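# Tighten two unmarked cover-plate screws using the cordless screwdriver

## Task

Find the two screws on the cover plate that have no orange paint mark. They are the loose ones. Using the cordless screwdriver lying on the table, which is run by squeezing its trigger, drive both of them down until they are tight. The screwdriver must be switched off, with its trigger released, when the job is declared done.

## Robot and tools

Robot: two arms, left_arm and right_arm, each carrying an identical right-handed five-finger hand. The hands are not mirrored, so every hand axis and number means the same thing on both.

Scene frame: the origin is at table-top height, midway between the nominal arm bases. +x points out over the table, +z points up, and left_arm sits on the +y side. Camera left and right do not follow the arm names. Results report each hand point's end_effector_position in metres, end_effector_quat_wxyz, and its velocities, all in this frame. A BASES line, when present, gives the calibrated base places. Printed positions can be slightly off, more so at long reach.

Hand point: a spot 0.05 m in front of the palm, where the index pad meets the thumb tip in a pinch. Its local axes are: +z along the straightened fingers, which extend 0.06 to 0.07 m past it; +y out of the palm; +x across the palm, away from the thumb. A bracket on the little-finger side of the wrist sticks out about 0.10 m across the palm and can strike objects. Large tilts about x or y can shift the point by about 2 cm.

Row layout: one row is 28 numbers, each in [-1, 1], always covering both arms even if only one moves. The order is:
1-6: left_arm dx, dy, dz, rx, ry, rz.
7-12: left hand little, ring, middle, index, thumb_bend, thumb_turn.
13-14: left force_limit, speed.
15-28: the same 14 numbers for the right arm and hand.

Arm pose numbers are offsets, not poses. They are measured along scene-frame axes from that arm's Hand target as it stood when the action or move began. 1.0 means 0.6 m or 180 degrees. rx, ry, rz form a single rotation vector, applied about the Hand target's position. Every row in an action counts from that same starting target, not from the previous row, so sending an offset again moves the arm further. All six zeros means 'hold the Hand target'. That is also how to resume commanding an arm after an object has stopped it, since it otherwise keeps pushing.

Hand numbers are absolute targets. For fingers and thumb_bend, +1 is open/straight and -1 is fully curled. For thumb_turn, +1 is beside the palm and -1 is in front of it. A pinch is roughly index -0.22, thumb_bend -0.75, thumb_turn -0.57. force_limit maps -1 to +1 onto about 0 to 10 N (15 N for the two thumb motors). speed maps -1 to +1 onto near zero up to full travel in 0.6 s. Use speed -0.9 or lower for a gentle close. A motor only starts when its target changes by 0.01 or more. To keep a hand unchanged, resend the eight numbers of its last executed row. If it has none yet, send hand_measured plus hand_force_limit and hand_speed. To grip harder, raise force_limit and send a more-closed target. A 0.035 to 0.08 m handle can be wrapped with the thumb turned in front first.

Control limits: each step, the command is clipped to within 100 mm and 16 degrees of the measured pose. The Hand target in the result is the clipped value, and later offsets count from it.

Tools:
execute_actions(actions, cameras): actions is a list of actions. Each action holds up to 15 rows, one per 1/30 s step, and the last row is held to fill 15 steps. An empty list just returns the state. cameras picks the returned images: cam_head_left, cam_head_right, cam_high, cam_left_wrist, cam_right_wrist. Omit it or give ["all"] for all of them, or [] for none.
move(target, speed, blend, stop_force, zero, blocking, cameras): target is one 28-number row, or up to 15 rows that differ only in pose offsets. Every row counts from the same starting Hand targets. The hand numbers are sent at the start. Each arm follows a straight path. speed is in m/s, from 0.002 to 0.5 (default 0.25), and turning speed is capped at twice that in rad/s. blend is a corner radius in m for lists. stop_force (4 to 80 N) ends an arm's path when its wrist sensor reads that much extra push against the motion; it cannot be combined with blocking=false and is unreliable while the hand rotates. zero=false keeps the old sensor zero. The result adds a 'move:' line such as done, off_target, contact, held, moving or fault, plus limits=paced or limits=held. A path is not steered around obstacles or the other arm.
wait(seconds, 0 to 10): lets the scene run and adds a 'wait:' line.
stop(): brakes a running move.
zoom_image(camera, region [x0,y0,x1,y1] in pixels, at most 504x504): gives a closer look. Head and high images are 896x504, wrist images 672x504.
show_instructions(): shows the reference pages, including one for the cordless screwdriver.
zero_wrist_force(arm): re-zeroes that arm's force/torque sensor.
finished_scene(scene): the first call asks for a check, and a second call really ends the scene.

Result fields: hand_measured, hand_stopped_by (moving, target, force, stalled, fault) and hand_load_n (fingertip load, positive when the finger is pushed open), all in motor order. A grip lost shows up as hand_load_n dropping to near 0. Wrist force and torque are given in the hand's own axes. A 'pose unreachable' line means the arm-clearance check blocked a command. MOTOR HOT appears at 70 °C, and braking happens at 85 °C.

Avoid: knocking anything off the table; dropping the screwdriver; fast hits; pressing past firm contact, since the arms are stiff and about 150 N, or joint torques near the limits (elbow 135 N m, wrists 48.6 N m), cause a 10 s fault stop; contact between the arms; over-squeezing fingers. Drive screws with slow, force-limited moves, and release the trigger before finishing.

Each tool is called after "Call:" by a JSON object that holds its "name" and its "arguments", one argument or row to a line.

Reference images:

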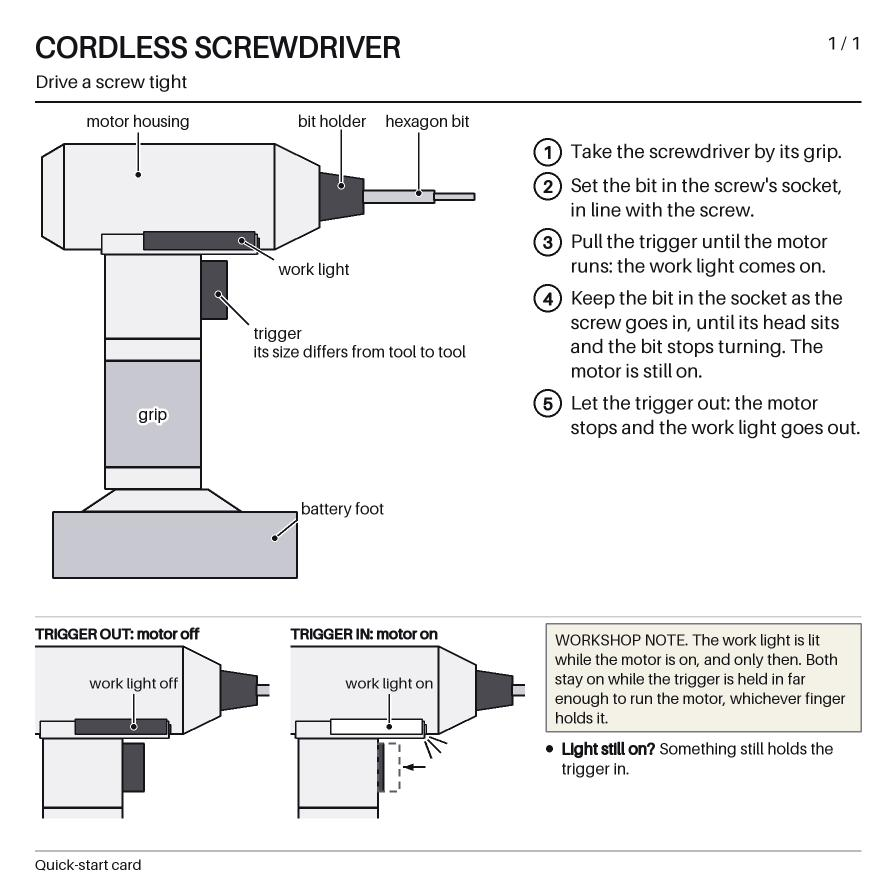

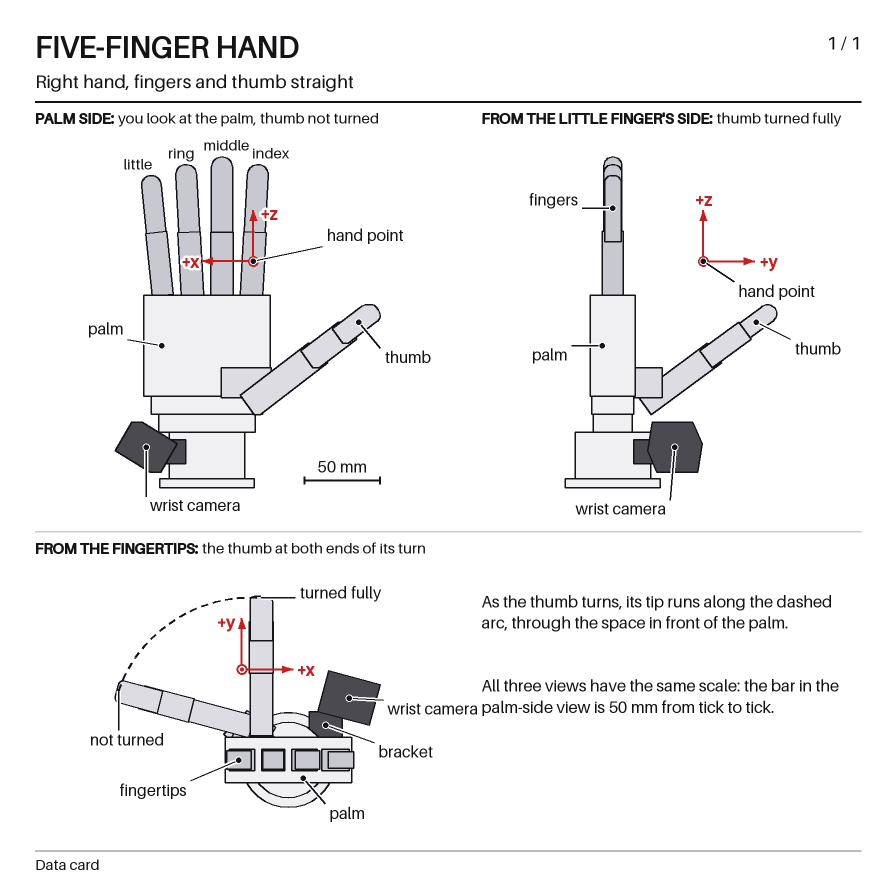

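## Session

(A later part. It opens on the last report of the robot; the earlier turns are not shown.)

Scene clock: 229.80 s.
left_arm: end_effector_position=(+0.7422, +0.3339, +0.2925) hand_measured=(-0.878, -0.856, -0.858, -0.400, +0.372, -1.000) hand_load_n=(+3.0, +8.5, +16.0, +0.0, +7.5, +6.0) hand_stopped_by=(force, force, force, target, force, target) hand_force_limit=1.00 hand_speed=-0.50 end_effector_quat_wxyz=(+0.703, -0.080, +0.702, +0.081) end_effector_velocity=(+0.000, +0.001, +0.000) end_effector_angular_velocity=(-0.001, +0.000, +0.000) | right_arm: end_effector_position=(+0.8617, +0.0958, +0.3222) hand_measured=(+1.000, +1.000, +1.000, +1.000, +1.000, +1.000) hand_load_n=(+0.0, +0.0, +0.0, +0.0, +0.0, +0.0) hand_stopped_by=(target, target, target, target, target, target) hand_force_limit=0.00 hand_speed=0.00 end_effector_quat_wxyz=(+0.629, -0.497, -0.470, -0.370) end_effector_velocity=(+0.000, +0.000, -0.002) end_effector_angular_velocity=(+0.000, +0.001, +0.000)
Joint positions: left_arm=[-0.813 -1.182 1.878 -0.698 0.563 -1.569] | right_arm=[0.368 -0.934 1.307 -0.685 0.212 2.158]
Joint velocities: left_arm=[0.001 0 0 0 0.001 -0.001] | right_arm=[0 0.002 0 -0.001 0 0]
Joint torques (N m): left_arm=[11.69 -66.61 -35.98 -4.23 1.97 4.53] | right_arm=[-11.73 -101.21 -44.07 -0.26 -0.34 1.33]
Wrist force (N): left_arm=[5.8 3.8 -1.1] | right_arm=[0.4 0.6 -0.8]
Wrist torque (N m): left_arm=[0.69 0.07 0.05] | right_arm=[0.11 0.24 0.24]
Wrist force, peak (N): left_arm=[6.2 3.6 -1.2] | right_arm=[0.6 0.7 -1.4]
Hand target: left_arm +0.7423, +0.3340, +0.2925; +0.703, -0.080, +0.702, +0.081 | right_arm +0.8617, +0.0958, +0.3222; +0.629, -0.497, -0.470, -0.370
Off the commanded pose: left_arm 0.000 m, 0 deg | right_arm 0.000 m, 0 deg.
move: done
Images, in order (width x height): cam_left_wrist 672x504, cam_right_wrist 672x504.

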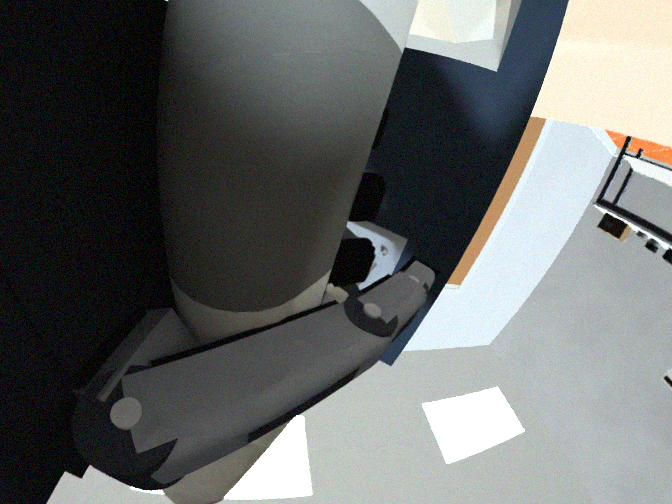

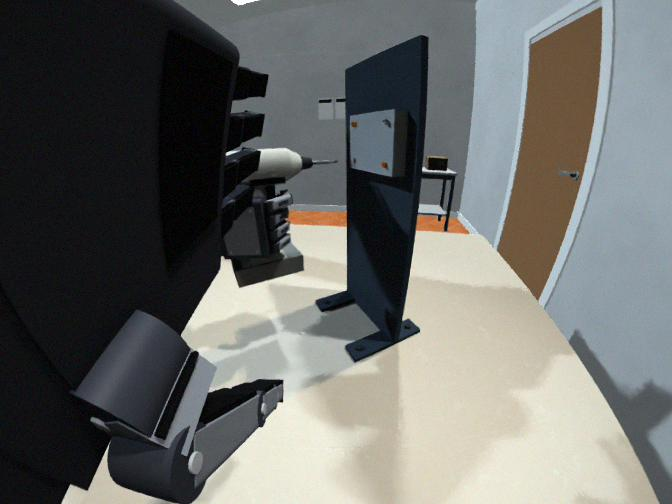

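Call:
{"name": "move", "arguments": {
  "target": [0,0,0,0,0,0,-0.97,-0.97,-0.97,-0.4,-0.93,-1,1,-0.5,0,-0.1,0,0,0,0,1,1,1,1,1,1,0,0],
  "speed": 0.1,
  "cameras": []
}}

Call:
{"name": "move", "arguments": {
  "target": [0.0658,-0.1108,0.097,0,0,0,-0.97,-0.97,-0.97,-0.4,-0.93,-1,1,-0.5,0,0,0,0,0,0,1,1,1,1,1,1,0,0],
  "speed": 0.06,
  "cameras": ["cam_left_wrist","cam_right_wrist","cam_high"]
}}

Call:
{"name": "zoom_image", "arguments": {
  "camera": "cam_left_wrist",
  "region": [350, 230, 400, 280]
}}

Call:
{"name": "zoom_image", "arguments": {
  "camera": "cam_right_wrist",
  "region": [320, 90, 420, 165]
}}

Scene clock: 231.30 s.
left_arm: end_effector_position=(+0.7423, +0.3339, +0.2925) hand_measured=(-0.878, -0.856, -0.858, -0.400, +0.372, -1.000) hand_load_n=(+3.5, +8.5, +16.0, +0.0, +7.0, +5.5) hand_stopped_by=(force, force, force, target, force, target) hand_force_limit=1.00 hand_speed=-0.50 end_effector_quat_wxyz=(+0.703, -0.080, +0.702, +0.081) end_effector_velocity=(+0.000, -0.001, -0.001) end_effector_angular_velocity=(+0.000, +0.000, -0.001) | right_arm: end_effector_position=(+0.8618, +0.0358, +0.3223) hand_measured=(+1.000, +1.000, +1.000, +1.000, +1.000, +1.000) hand_load_n=(+0.0, +0.0, -0.5, +0.0, +0.0, +0.0) hand_stopped_by=(target, target, target, target, target, target) hand_force_limit=0.00 hand_speed=0.00 end_effector_quat_wxyz=(+0.629, -0.497, -0.470, -0.370) end_effector_velocity=(+0.000, +0.000, +0.000) end_effector_angular_velocity=(+0.000, -0.001, +0.000)
Joint positions: left_arm=[-0.813 -1.182 1.877 -0.698 0.563 -1.569] | right_arm=[0.308 -1.003 1.431 -0.859 0.156 2.279]
Joint velocities: left_arm=[-0.001 0.001 0 0 0 0] | right_arm=[0 0 0 0.001 0 -0.001]
Joint torques (N m): left_arm=[9.81 -47.67 -48.06 1.11 2.16 3.72] | right_arm=[11.84 -85.43 -45.27 0.29 2.52 -1.91]
Wrist force (N): left_arm=[5.6 3.7 -0.5] | right_arm=[-0.1 0.6 -1.2]
Wrist torque (N m): left_arm=[0.64 0.09 0.04] | right_arm=[0.11 0.31 0.22]
Wrist force, peak (N): left_arm=[6.2 3.6 -1.1] | right_arm=[-0.2 0.8 -2.0]
Hand target: left_arm +0.7423, +0.3340, +0.2925; +0.703, -0.080, +0.702, +0.081 | right_arm +0.8617, +0.0358, +0.3222; +0.629, -0.497, -0.470, -0.370
Off the commanded pose: left_arm 0.000 m, 0 deg | right_arm 0.000 m, 0 deg.
move: done
No camera images: "cameras" was empty.

Scene clock: 233.23 s.
left_arm: end_effector_position=(+0.7818, +0.2672, +0.3505) hand_measured=(-0.878, -0.856, -0.858, -0.400, +0.372, -1.000) hand_load_n=(+3.0, +8.5, +15.5, +0.0, +7.5, +6.0) hand_stopped_by=(force, force, force, target, force, target) hand_force_limit=1.00 hand_speed=-0.50 end_effector_quat_wxyz=(+0.703, -0.080, +0.702, +0.081) end_effector_velocity=(-0.001, +0.000, -0.002) end_effector_angular_velocity=(-0.001, +0.000, -0.002) | right_arm: end_effector_position=(+0.8617, +0.0359, +0.3223) hand_measured=(+1.000, +1.000, +1.000, +1.000, +1.000, +1.000) hand_load_n=(+0.0, +0.0, +0.0, +0.0, +0.0, +0.0) hand_stopped_by=(target, target, target, target, target, target) hand_force_limit=0.00 hand_speed=0.00 end_effector_quat_wxyz=(+0.629, -0.497, -0.470, -0.370) end_effector_velocity=(+0.000, +0.000, +0.001) end_effector_angular_velocity=(+0.000, +0.000, +0.000)
Joint positions: left_arm=[-0.84 -1.142 1.692 -0.552 0.537 -1.569] | right_arm=[0.308 -1.003 1.431 -0.859 0.156 2.279]
Joint velocities: left_arm=[-0.001 0 0.005 -0.004 0.001 -0.001] | right_arm=[0 -0.001 0 0 0 0]
Joint torques (N m): left_arm=[7.52 -86.87 -29.81 -5.26 0.66 -2.78] | right_arm=[14.26 -84.07 -35.83 -4.77 2.87 0.85]
Wrist force (N): left_arm=[6.5 3.7 -1.3] | right_arm=[0.4 0.5 -0.9]
Wrist torque (N m): left_arm=[0.66 -0.01 0.11] | right_arm=[0.07 0.22 0.25]
Wrist force, peak (N): left_arm=[6.3 4.8 -1.1] | right_arm=[0.1 0.7 -1.5]
Hand target: left_arm +0.7818, +0.2673, +0.3505; +0.703, -0.080, +0.702, +0.081 | right_arm +0.8617, +0.0358, +0.3222; +0.629, -0.497, -0.470, -0.370
Off the commanded pose: left_arm 0.000 m, 0 deg | right_arm 0.000 m, 0 deg.
move: done
Images, in order (width x height): cam_high 896x504, cam_left_wrist 672x504, cam_right_wrist 672x504.

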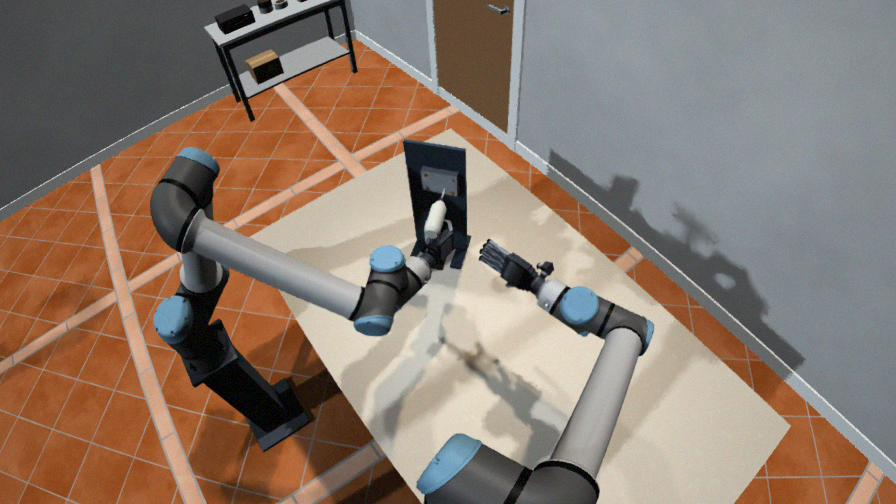

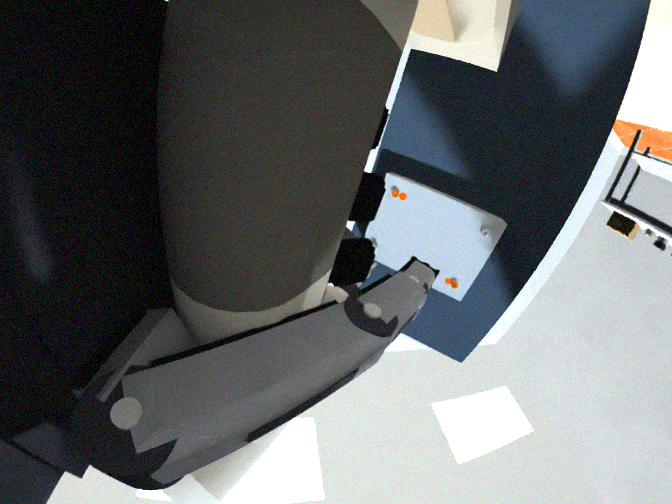

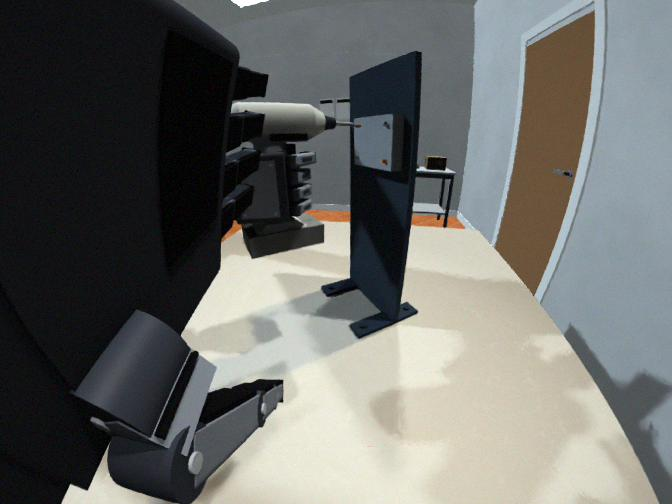

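Scaled by 10.080 from the camera's 672x504 image, which has a finer 960x720 frame.

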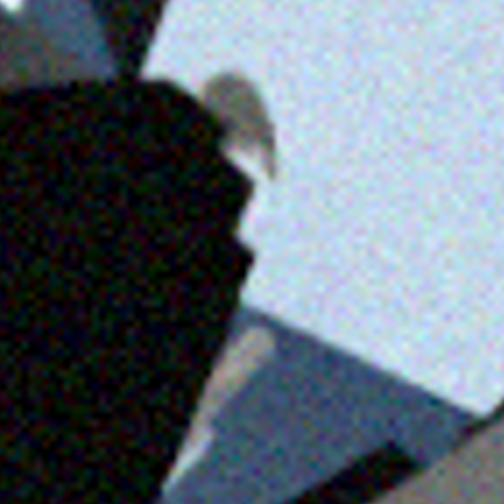

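Scaled by 5.040 from the camera's 672x504 image, which has a finer 960x720 frame.

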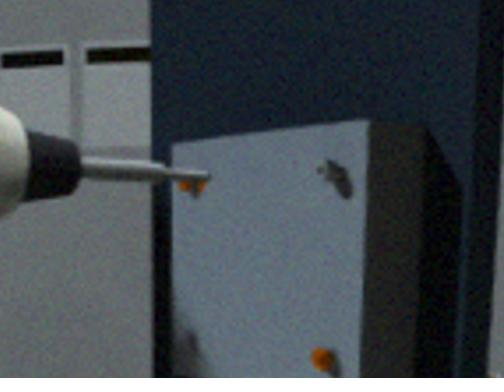

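Call:
{"name": "move", "arguments": {
  "target": [0.0282,-0.0035,0.0025,0,0,0,-0.97,-0.97,-0.97,-0.4,-0.93,-1,1,-0.5,0,0,0,0,0,0,1,1,1,1,1,1,0,0],
  "speed": 0.03,
  "stop_force": 6,
  "cameras": ["cam_left_wrist","cam_right_wrist"]
}}

Call:
{"name": "zoom_image", "arguments": {
  "camera": "cam_left_wrist",
  "region": [350, 230, 400, 280]
}}

Call:
{"name": "zoom_image", "arguments": {
  "camera": "cam_right_wrist",
  "region": [350, 105, 400, 142]
}}

Scene clock: 235.53 s.
left_arm: end_effector_position=(+0.7987, +0.2652, +0.3520) hand_measured=(-0.878, -0.856, -0.858, -0.400, +0.372, -1.000) hand_load_n=(+3.0, +8.5, +16.0, +0.0, +7.0, +6.0) hand_stopped_by=(force, force, force, target, force, target) hand_force_limit=1.00 hand_speed=-0.50 end_effector_quat_wxyz=(+0.703, -0.080, +0.702, +0.081) end_effector_velocity=(+0.000, +0.000, +0.001) end_effector_angular_velocity=(+0.000, -0.001, +0.000) | right_arm: end_effector_position=(+0.8617, +0.0358, +0.3222) hand_measured=(+1.000, +1.000, +1.000, +1.000, +1.000, +1.000) hand_load_n=(+0.0, +0.0, +0.0, +0.0, +0.0, +0.0) hand_stopped_by=(target, target, target, target, target, target) hand_force_limit=0.00 hand_speed=0.00 end_effector_quat_wxyz=(+0.629, -0.497, -0.470, -0.370) end_effector_velocity=(+0.000, +0.000, +0.000) end_effector_angular_velocity=(+0.000, +0.000, +0.000)
Joint positions: left_arm=[-0.825 -1.122 1.658 -0.538 0.551 -1.569] | right_arm=[0.308 -1.003 1.431 -0.859 0.156 2.279]
Joint velocities: left_arm=[0 -0.001 0 0 0 0.001] | right_arm=[0 0 0 0 0 0]
Joint torques (N m): left_arm=[-13.81 -92.45 -29.68 -4.85 -1.71 -1.95] | right_arm=[11.5 -89.48 -37.51 -3.77 2.7 0.99]
Wrist force (N): left_arm=[5.8 3.3 -1.3] | right_arm=[-0.3 0.7 -1.0]
Wrist torque (N m): left_arm=[0.62 0.09 0.04] | right_arm=[0.11 0.34 0.21]
Wrist force, peak (N): left_arm=[6.8 3.4 -0.8] | right_arm=[0.1 1.0 -1.5]
Hand target: left_arm +0.7987, +0.2652, +0.3520; +0.703, -0.080, +0.702, +0.081 | right_arm +0.8617, +0.0358, +0.3222; +0.629, -0.497, -0.470, -0.370
Off the commanded pose: left_arm 0.000 m, 0 deg | right_arm 0.000 m, 0 deg.
move: done
Images, in order (width x height): cam_left_wrist 672x504, cam_right_wrist 672x504.

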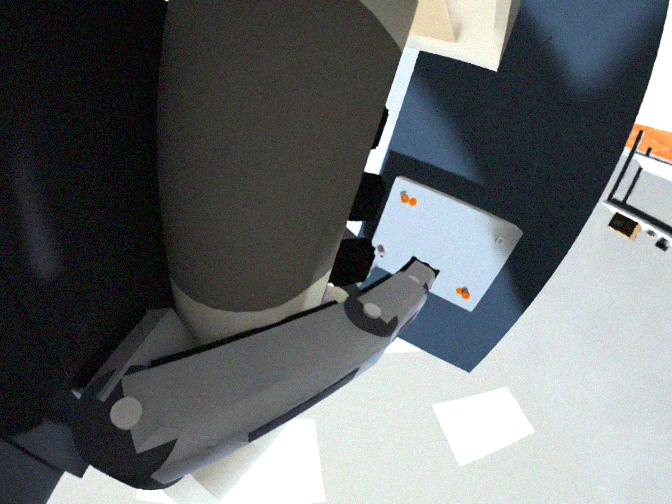

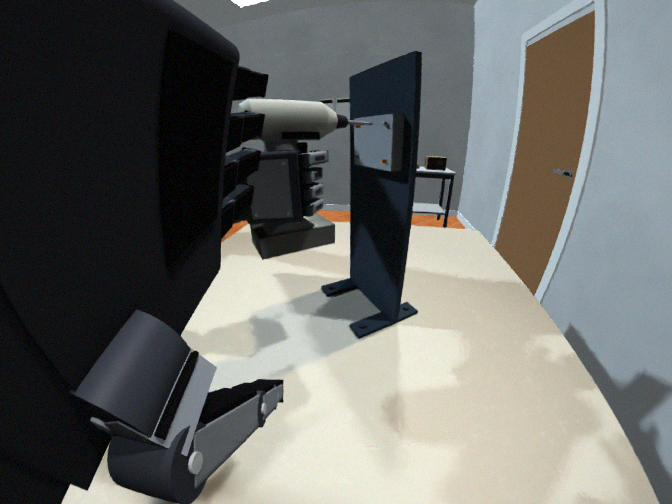

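Scaled by 10.080 from the camera's 672x504 image, which has a finer 960x720 frame.

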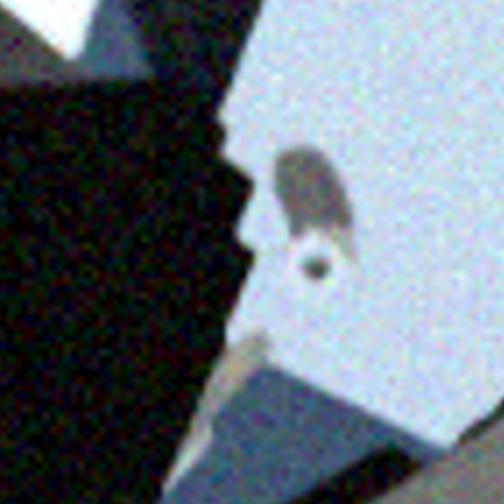

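Scaled by 10.080 from the camera's 672x504 image, which has a finer 960x720 frame.

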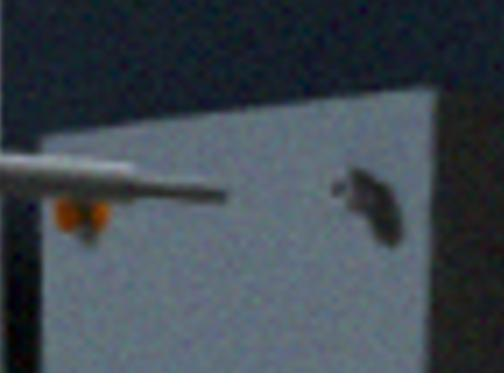

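Call:
{"name": "move", "arguments": {
  "target": [0.0217,0.0173,0.0017,0,0,0,-0.97,-0.97,-0.97,-0.4,-0.93,-1,1,-0.5,0,0,0,0,0,0,1,1,1,1,1,1,0,0],
  "speed": 0.015,
  "stop_force": 4,
  "cameras": ["cam_left_wrist","cam_right_wrist"]
}}

Call:
{"name": "zoom_image", "arguments": {
  "camera": "cam_left_wrist",
  "region": [365, 245, 390, 270]
}}

Call:
{"name": "zoom_image", "arguments": {
  "camera": "cam_right_wrist",
  "region": [365, 110, 395, 140]
}}

Scene clock: 238.47 s.
left_arm: end_effector_position=(+0.8117, +0.2756, +0.3530) hand_measured=(-0.878, -0.856, -0.858, -0.400, +0.372, -1.000) hand_load_n=(+3.5, +8.5, +16.0, +0.0, +7.0, +5.5) hand_stopped_by=(force, force, force, target, force, target) hand_force_limit=1.00 hand_speed=-0.50 end_effector_quat_wxyz=(+0.703, -0.080, +0.702, +0.081) end_effector_velocity=(+0.000, -0.001, +0.000) end_effector_angular_velocity=(+0.000, +0.000, -0.001) | right_arm: end_effector_position=(+0.8617, +0.0358, +0.3222) hand_measured=(+1.000, +1.000, +1.000, +1.000, +1.000, +1.000) hand_load_n=(+0.0, +0.0, +0.0, +0.0, +0.0, +0.0) hand_stopped_by=(target, target, target, target, target, target) hand_force_limit=0.00 hand_speed=0.00 end_effector_quat_wxyz=(+0.629, -0.497, -0.470, -0.370) end_effector_velocity=(+0.000, +0.000, +0.001) end_effector_angular_velocity=(+0.000, -0.001, +0.000)
Joint positions: left_arm=[-0.804 -1.114 1.644 -0.532 0.573 -1.569] | right_arm=[0.308 -1.003 1.431 -0.859 0.156 2.279]
Joint velocities: left_arm=[0 0.001 0 -0.001 0.001 0] | right_arm=[0 -0.001 0 0 0 0]
Joint torques (N m): left_arm=[-12.98 -87.02 -29.67 -5.41 -2.46 -3.1] | right_arm=[8.44 -93.54 -39.7 -2.86 2.69 0.94]
Wrist force (N): left_arm=[6.0 3.2 -1.3] | right_arm=[-0.1 0.8 -1.0]
Wrist torque (N m): left_arm=[0.60 0.05 0.05] | right_arm=[0.12 0.31 0.22]
Wrist force, peak (N): left_arm=[6.1 3.7 -1.4] | right_arm=[0.0 1.1 -1.4]
Hand target: left_arm +0.8117, +0.2756, +0.3530; +0.703, -0.080, +0.702, +0.081 | right_arm +0.8617, +0.0358, +0.3222; +0.629, -0.497, -0.470, -0.370
Off the commanded pose: left_arm 0.000 m, 0 deg | right_arm 0.000 m, 0 deg.
move: done
Images, in order (width x height): cam_left_wrist 672x504, cam_right_wrist 672x504.

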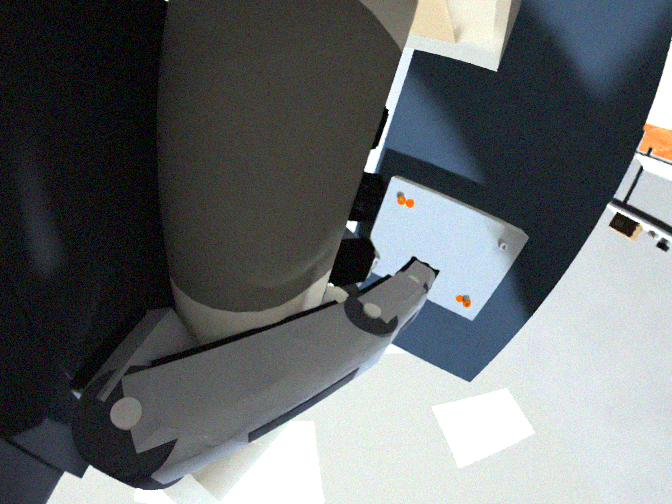

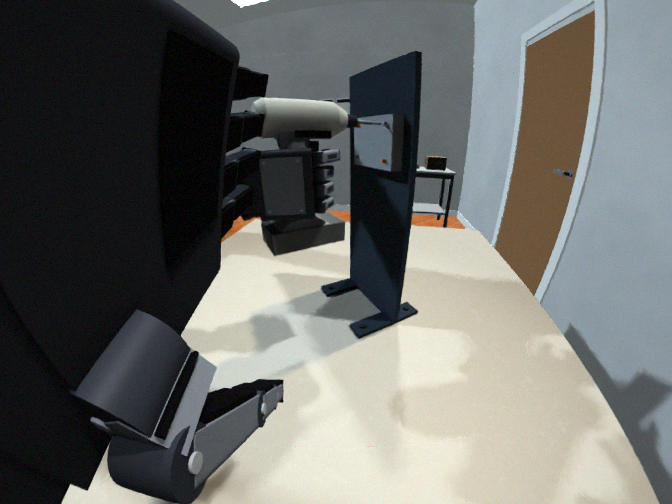

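Scaled by 20.160 from the camera's 672x504 image, which has a finer 960x720 frame.

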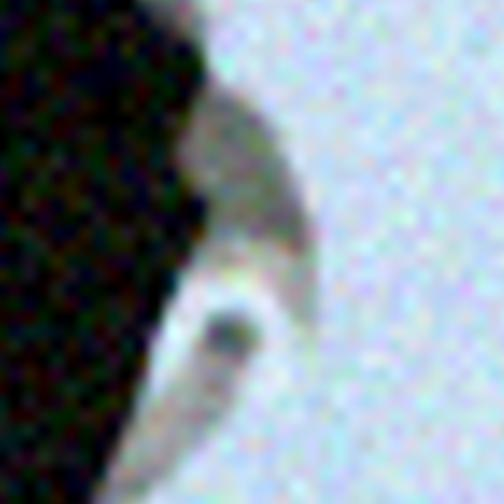

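Scaled by 16.800 from the camera's 672x504 image, which has a finer 960x720 frame.

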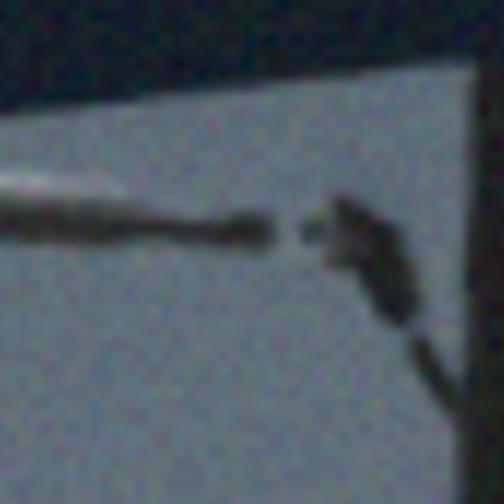

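Call:
{"name": "move", "arguments": {
  "target": [0.0079,0.0062,0,0,0,0,-0.97,-0.97,-0.97,-0.4,-0.93,-1,1,-0.5,0,0,0,0,0,0,1,1,1,1,1,1,0,0],
  "speed": 0.005,
  "stop_force": 4,
  "cameras": ["cam_left_wrist","cam_right_wrist"]
}}

Call:
{"name": "zoom_image", "arguments": {
  "camera": "cam_left_wrist",
  "region": [365, 245, 390, 270]
}}

Call:
{"name": "zoom_image", "arguments": {
  "camera": "cam_right_wrist",
  "region": [365, 110, 395, 140]
}}

Scene clock: 242.57 s.
left_arm: end_effector_position=(+0.8156, +0.2786, +0.3530) hand_measured=(-0.878, -0.856, -0.858, -0.400, +0.372, -1.000) hand_load_n=(+3.5, +8.5, +15.5, +0.0, +7.5, +6.0) hand_stopped_by=(force, force, force, target, force, target) hand_force_limit=1.00 hand_speed=-0.50 end_effector_quat_wxyz=(+0.703, -0.080, +0.702, +0.081) end_effector_velocity=(+0.000, +0.001, +0.000) end_effector_angular_velocity=(+0.001, +0.001, +0.001) | right_arm: end_effector_position=(+0.8617, +0.0358, +0.3222) hand_measured=(+1.000, +1.000, +1.000, +1.000, +1.000, +1.000) hand_load_n=(+0.0, +0.0, +0.0, +0.0, +0.0, +0.0) hand_stopped_by=(target, target, target, target, target, target) hand_force_limit=0.00 hand_speed=0.00 end_effector_quat_wxyz=(+0.629, -0.497, -0.470, -0.370) end_effector_velocity=(+0.000, +0.000, +0.002) end_effector_angular_velocity=(+0.001, -0.002, +0.000)
Joint positions: left_arm=[-0.797 -1.112 1.64 -0.53 0.579 -1.569] | right_arm=[0.308 -1.003 1.431 -0.859 0.156 2.279]
Joint velocities: left_arm=[0.001 0 0 0 0 0.001] | right_arm=[0 -0.001 0 -0.001 0 0]
Joint torques (N m): left_arm=[-14.45 -92.55 -29.3 -5.42 -2.66 -3.4] | right_arm=[7.43 -93.34 -43.14 -1.55 2.23 1.02]
Wrist force (N): left_arm=[5.5 2.5 -3.8] | right_arm=[-0.1 0.9 -1.1]
Wrist torque (N m): left_arm=[0.62 -0.07 0.12] | right_arm=[0.16 0.30 0.23]
Wrist force, peak (N): left_arm=[7.1 -0.8 -9.9] | right_arm=[0.1 0.9 -1.7]
Hand target: left_arm +0.8156, +0.2786, +0.3530; +0.703, -0.080, +0.702, +0.081 | right_arm +0.8617, +0.0358, +0.3222; +0.629, -0.497, -0.470, -0.370
Off the commanded pose: left_arm 0.001 m, 0 deg | right_arm 0.000 m, 0 deg.
move: contact (left_arm)
Images, in order (width x height): cam_left_wrist 672x504, cam_right_wrist 672x504.

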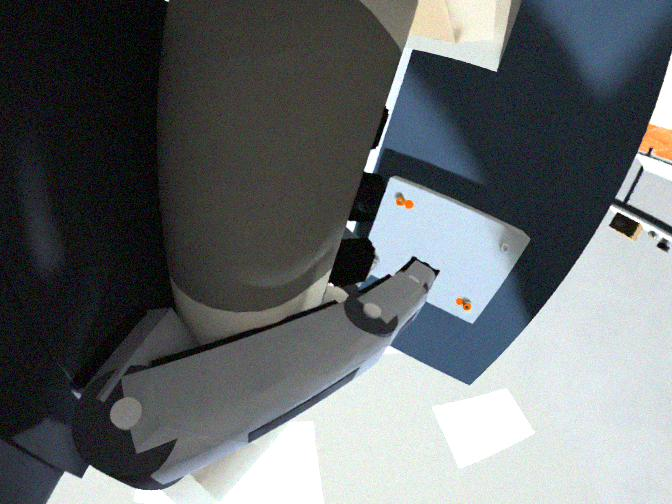

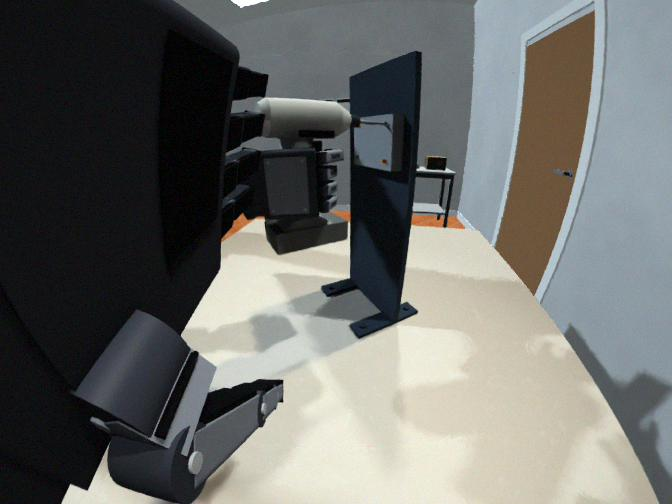

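Scaled by 20.160 from the camera's 672x504 image, which has a finer 960x720 frame.

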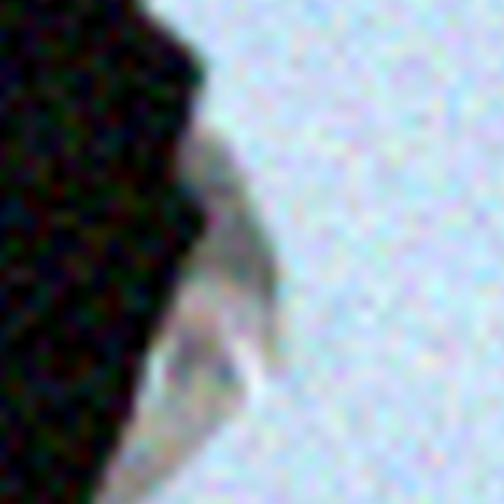

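Scaled by 16.800 from the camera's 672x504 image, which has a finer 960x720 frame.

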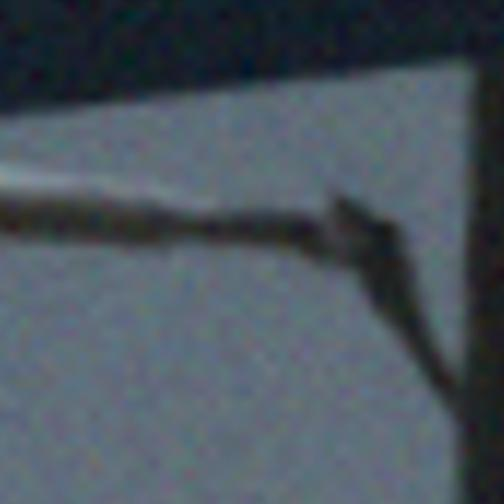

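Call:
{"name": "move", "arguments": {
  "target": [0.0013,0.001,0,0,0,0,-0.97,-0.97,-0.97,-0.95,-0.93,-1,1,-0.5,0,0,0,0,0,0,1,1,1,1,1,1,0,0],
  "speed": 0.003,
  "stop_force": 8,
  "zero": false,
  "cameras": ["cam_left_wrist","cam_right_wrist"]
}}

Call:
{"name": "zoom_image", "arguments": {
  "camera": "cam_left_wrist",
  "region": [365, 245, 390, 270]
}}

Call:
{"name": "zoom_image", "arguments": {
  "camera": "cam_right_wrist",
  "region": [365, 110, 395, 140]
}}

Scene clock: 243.50 s.
left_arm: end_effector_position=(+0.8157, +0.2788, +0.3530) hand_measured=(-0.878, -0.856, -0.858, -0.782, +0.372, -1.000) hand_load_n=(+3.5, +8.5, +14.5, +14.0, +7.5, +4.0) hand_stopped_by=(force, force, force, force, force, target) hand_force_limit=1.00 hand_speed=-0.50 end_effector_quat_wxyz=(+0.703, -0.080, +0.702, +0.081) end_effector_velocity=(+0.000, +0.000, +0.000) end_effector_angular_velocity=(-0.002, +0.000, +0.000) | right_arm: end_effector_position=(+0.8617, +0.0358, +0.3222) hand_measured=(+1.000, +1.000, +1.000, +1.000, +1.000, +1.000) hand_load_n=(+0.5, +0.0, -0.5, +0.5, +0.0, +0.0) hand_stopped_by=(target, target, target, target, target, target) hand_force_limit=0.00 hand_speed=0.00 end_effector_quat_wxyz=(+0.629, -0.497, -0.470, -0.370) end_effector_velocity=(+0.000, +0.000, +0.001) end_effector_angular_velocity=(+0.000, -0.001, +0.000)
Joint positions: left_arm=[-0.797 -1.112 1.64 -0.531 0.579 -1.569] | right_arm=[0.308 -1.003 1.431 -0.859 0.156 2.279]
Joint velocities: left_arm=[0 0 0 0 0 -0.002] | right_arm=[0 -0.001 0 -0.001 0 0]
Joint torques (N m): left_arm=[-6.41 -78.18 -44.4 -3.62 -2.3 -3.18] | right_arm=[5.45 -95.01 -43.46 -1.37 2.18 0.97]
Wrist force (N): left_arm=[6.5 1.6 -7.6] | right_arm=[-0.1 0.6 -1.3]
Wrist torque (N m): left_arm=[0.55 -0.15 0.11] | right_arm=[0.11 0.31 0.22]
Wrist force, peak (N): left_arm=[7.2 -1.5 -11.0] | right_arm=[-0.3 0.8 -1.5]
Hand target: left_arm +0.8157, +0.2787, +0.3530; +0.703, -0.080, +0.702, +0.081 | right_arm +0.8617, +0.0358, +0.3222; +0.629, -0.497, -0.470, -0.370
Off the commanded pose: left_arm 0.001 m, 0 deg | right_arm 0.000 m, 0 deg.
move: contact (left_arm)
Images, in order (width x height): cam_left_wrist 672x504, cam_right_wrist 672x504.

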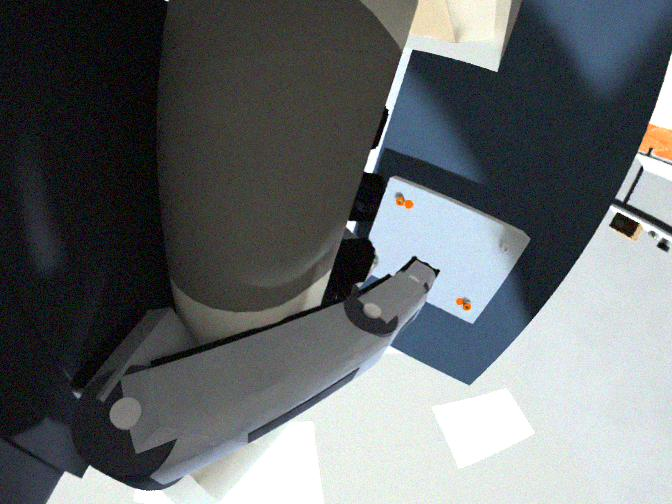

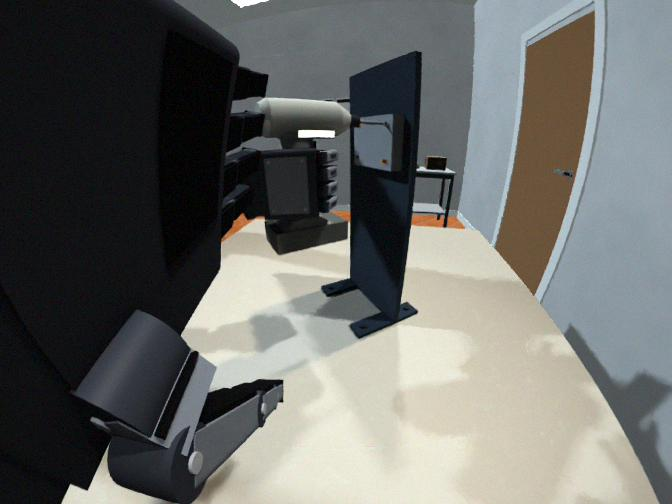

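Scaled by 20.160 from the camera's 672x504 image, which has a finer 960x720 frame.

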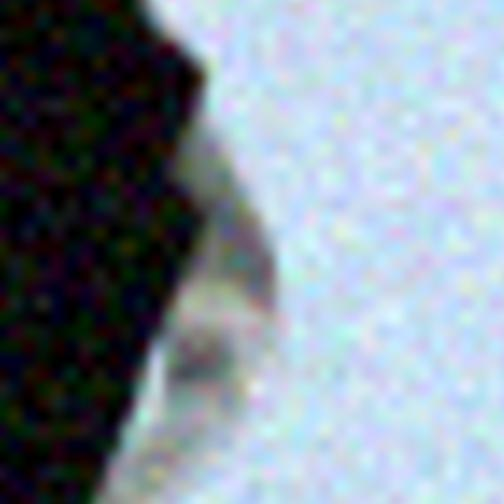

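Scaled by 16.800 from the camera's 672x504 image, which has a finer 960x720 frame.

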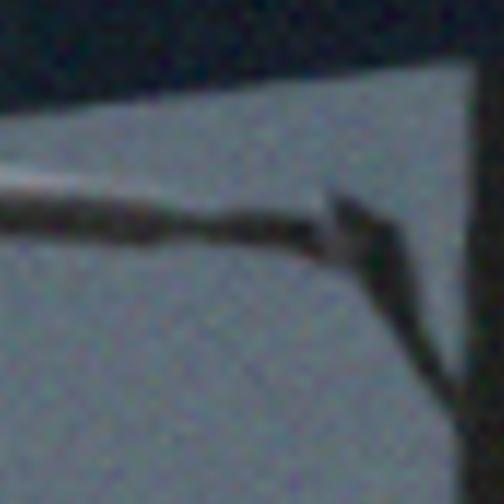

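Call:
{"name": "move", "arguments": {
  "target": [0.0013,-0.0001,-0.0004,0,0,0,-0.97,-0.97,-0.97,-0.95,-0.93,-1,1,-0.5,0,0,0,0,0,0,1,1,1,1,1,1,0,0],
  "speed": 0.003,
  "stop_force": 10,
  "zero": false,
  "cameras": ["cam_left_wrist","cam_right_wrist"]
}}

Call:
{"name": "zoom_image", "arguments": {
  "camera": "cam_left_wrist",
  "region": [365, 245, 390, 270]
}}

Call:
{"name": "zoom_image", "arguments": {
  "camera": "cam_right_wrist",
  "region": [365, 110, 395, 140]
}}

Scene clock: 245.13 s.
left_arm: end_effector_position=(+0.8165, +0.2787, +0.3528) hand_measured=(-0.878, -0.856, -0.858, -0.782, +0.372, -1.000) hand_load_n=(+5.5, +9.0, +14.0, +11.5, +8.5, +0.5) hand_stopped_by=(force, force, force, force, force, target) hand_force_limit=1.00 hand_speed=-0.50 end_effector_quat_wxyz=(+0.703, -0.080, +0.702, +0.081) end_effector_velocity=(+0.000, -0.001, +0.000) end_effector_angular_velocity=(-0.001, +0.000, -0.001) | right_arm: end_effector_position=(+0.8617, +0.0358, +0.3222) hand_measured=(+1.000, +1.000, +1.000, +1.000, +1.000, +1.000) hand_load_n=(+0.0, +0.0, +0.0, +0.0, +0.0, +0.0) hand_stopped_by=(target, target, target, target, target, target) hand_force_limit=0.00 hand_speed=0.00 end_effector_quat_wxyz=(+0.629, -0.497, -0.470, -0.370) end_effector_velocity=(+0.000, +0.000, -0.001) end_effector_angular_velocity=(+0.000, +0.001, +0.000)
Joint positions: left_arm=[-0.796 -1.111 1.639 -0.53 0.58 -1.569] | right_arm=[0.308 -1.003 1.431 -0.859 0.156 2.279]
Joint velocities: left_arm=[-0.001 0 0 0 0.001 -0.001] | right_arm=[0 0.001 0 0 0 0]
Joint torques (N m): left_arm=[16.97 -60.06 -49.86 0.68 0.33 -3.15] | right_arm=[4.04 -94.02 -44.03 -0.91 2.1 0.77]
Wrist force (N): left_arm=[5.4 0.4 -12.4] | right_arm=[-0.1 0.4 -1.0]
Wrist torque (N m): left_arm=[0.44 -0.45 0.22] | right_arm=[0.06 0.31 0.21]
Wrist force, peak (N): left_arm=[5.9 0.3 -13.0] | right_arm=[0.1 1.0 -1.6]
Hand target: left_arm +0.8165, +0.2787, +0.3528; +0.703, -0.080, +0.702, +0.081 | right_arm +0.8617, +0.0358, +0.3222; +0.629, -0.497, -0.470, -0.370
Off the commanded pose: left_arm 0.000 m, 0 deg | right_arm 0.000 m, 0 deg.
move: done
Images, in order (width x height): cam_left_wrist 672x504, cam_right_wrist 672x504.

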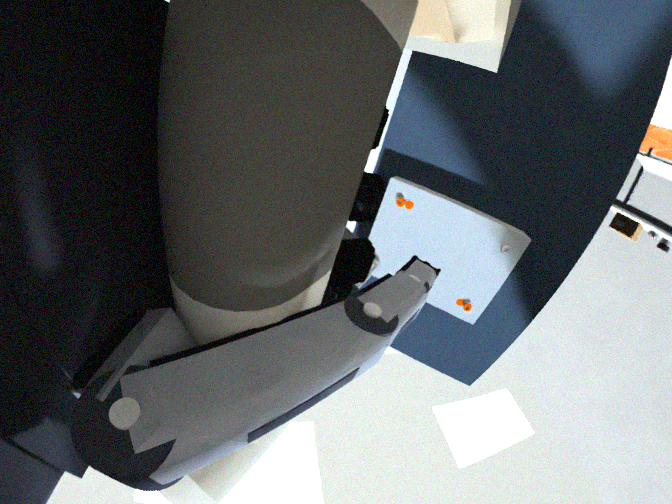

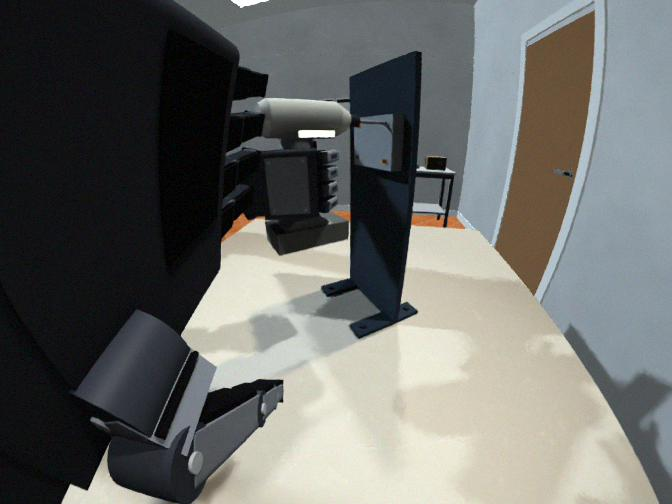

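Scaled by 20.160 from the camera's 672x504 image, which has a finer 960x720 frame.

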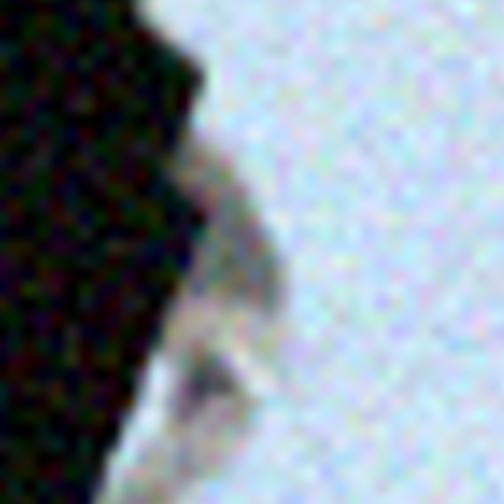

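Scaled by 16.800 from the camera's 672x504 image, which has a finer 960x720 frame.

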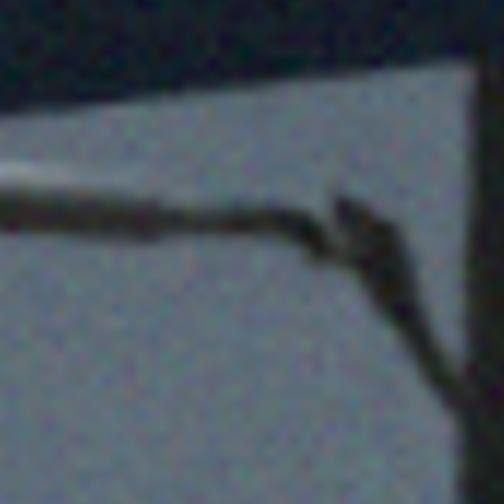

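Call:
{"name": "zoom_image", "arguments": {
  "camera": "cam_left_wrist",
  "region": [360, 240, 400, 280]
}}

Call:
{"name": "zoom_image", "arguments": {
  "camera": "cam_right_wrist",
  "region": [345, 100, 405, 145]
}}

Call:
{"name": "zoom_image", "arguments": {
  "camera": "cam_left_wrist",
  "region": [380, 170, 530, 320]
}}

Scaled by 12.600 from the camera's 672x504 image, which has a finer 960x720 frame.

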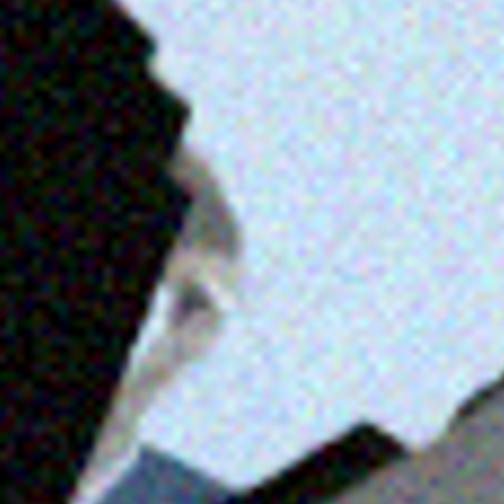

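Scaled by 8.400 from the camera's 672x504 image, which has a finer 960x720 frame.

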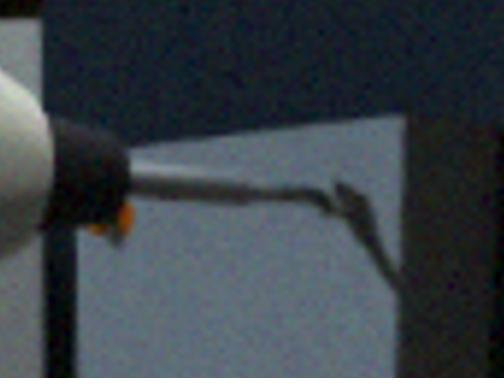

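Scaled by 3.360 from the camera's 672x504 image, which has a finer 960x720 frame.

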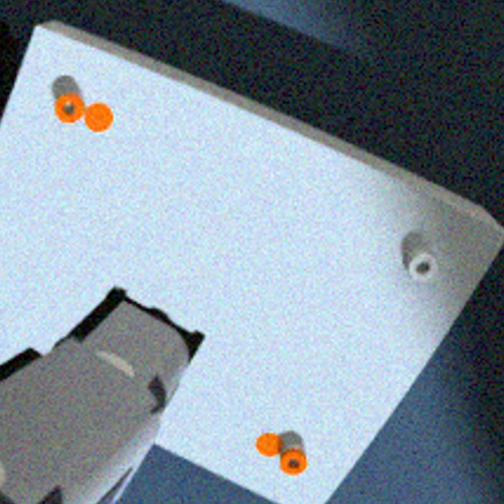

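Call:
{"name": "move", "arguments": {
  "target": [-0.0066,-0.0051,0,0,0,0,-0.97,-0.97,-0.97,-0.4,-0.93,-1,1,-0.5,0,0,0,0,0,0,1,1,1,1,1,1,0,0],
  "speed": 0.02,
  "cameras": ["cam_left_wrist","cam_right_wrist"]
}}

Call:
{"name": "zoom_image", "arguments": {
  "camera": "cam_left_wrist",
  "region": [360, 240, 400, 280]
}}

Call:
{"name": "zoom_image", "arguments": {
  "camera": "cam_right_wrist",
  "region": [345, 100, 405, 145]
}}

Scene clock: 246.50 s.
left_arm: end_effector_position=(+0.8124, +0.2756, +0.3527) hand_measured=(-0.878, -0.856, -0.858, -0.400, +0.372, -1.000) hand_load_n=(+2.0, +8.5, +16.0, +0.0, +7.0, +5.0) hand_stopped_by=(force, force, force, target, force, target) hand_force_limit=1.00 hand_speed=-0.50 end_effector_quat_wxyz=(+0.703, -0.080, +0.702, +0.081) end_effector_velocity=(+0.000, +0.001, +0.001) end_effector_angular_velocity=(-0.001, -0.001, +0.002) | right_arm: end_effector_position=(+0.8617, +0.0358, +0.3222) hand_measured=(+1.000, +1.000, +1.000, +1.000, +1.000, +1.000) hand_load_n=(+0.0, +0.0, +0.0, +0.0, +0.0, +0.0) hand_stopped_by=(target, target, target, target, target, target) hand_force_limit=0.00 hand_speed=0.00 end_effector_quat_wxyz=(+0.629, -0.497, -0.470, -0.370) end_effector_velocity=(+0.000, +0.000, +0.000) end_effector_angular_velocity=(+0.000, +0.001, +0.000)
Joint positions: left_arm=[-0.803 -1.113 1.643 -0.532 0.573 -1.569] | right_arm=[0.308 -1.003 1.431 -0.859 0.156 2.279]
Joint velocities: left_arm=[0.001 -0.001 0 0 -0.001 0] | right_arm=[0 0 0 0.001 0 0]
Joint torques (N m): left_arm=[5.24 -85.59 -34.76 -4.53 0.33 -2.52] | right_arm=[2.52 -94.35 -44.35 -0.6 2.03 0.72]
Wrist force (N): left_arm=[6.2 3.2 -1.3] | right_arm=[0.3 0.6 -1.1]
Wrist torque (N m): left_arm=[0.60 0.02 0.06] | right_arm=[0.10 0.25 0.24]
Wrist force, peak (N): left_arm=[5.5 0.2 -13.0] | right_arm=[-0.2 0.9 -1.6]
Hand target: left_arm +0.8125, +0.2756, +0.3528; +0.703, -0.080, +0.702, +0.081 | right_arm +0.8617, +0.0358, +0.3222; +0.629, -0.497, -0.470, -0.370
Off the commanded pose: left_arm 0.000 m, 0 deg | right_arm 0.000 m, 0 deg.
move: done
Images, in order (width x height): cam_left_wrist 672x504, cam_right_wrist 672x504.

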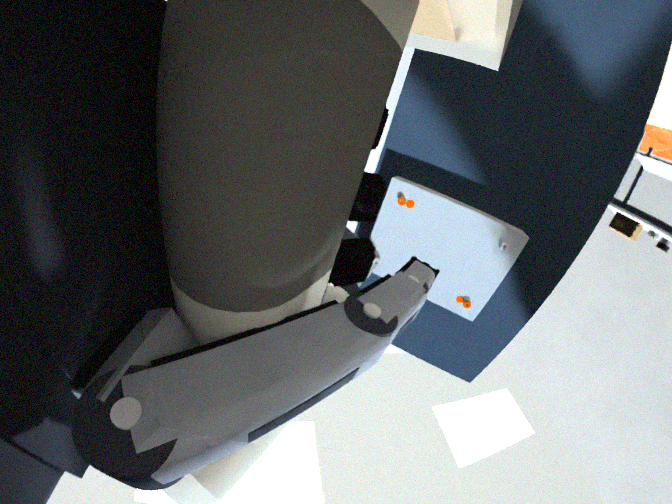

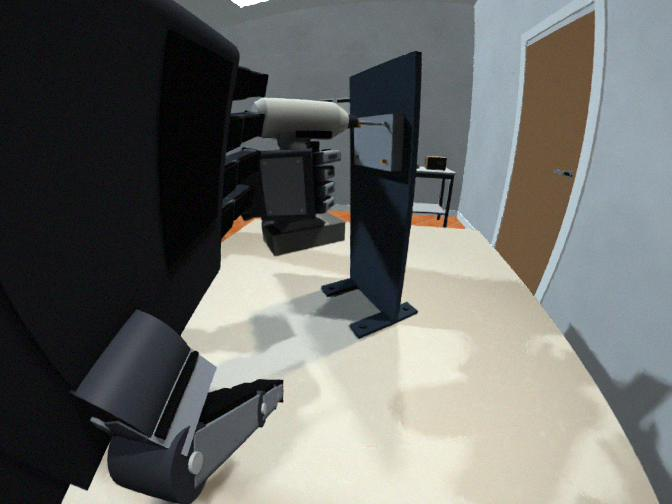

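Scaled by 12.600 from the camera's 672x504 image, which has a finer 960x720 frame.

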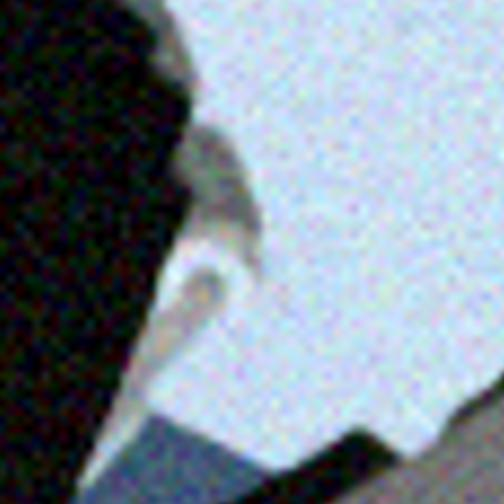

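Scaled by 8.400 from the camera's 672x504 image, which has a finer 960x720 frame.

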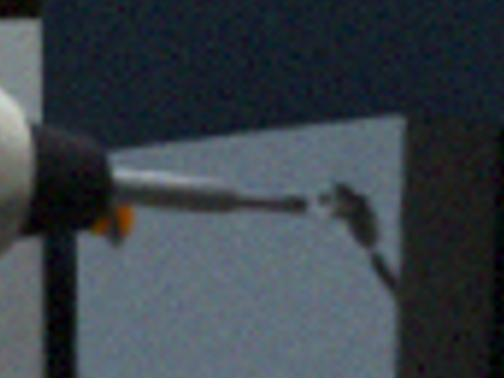

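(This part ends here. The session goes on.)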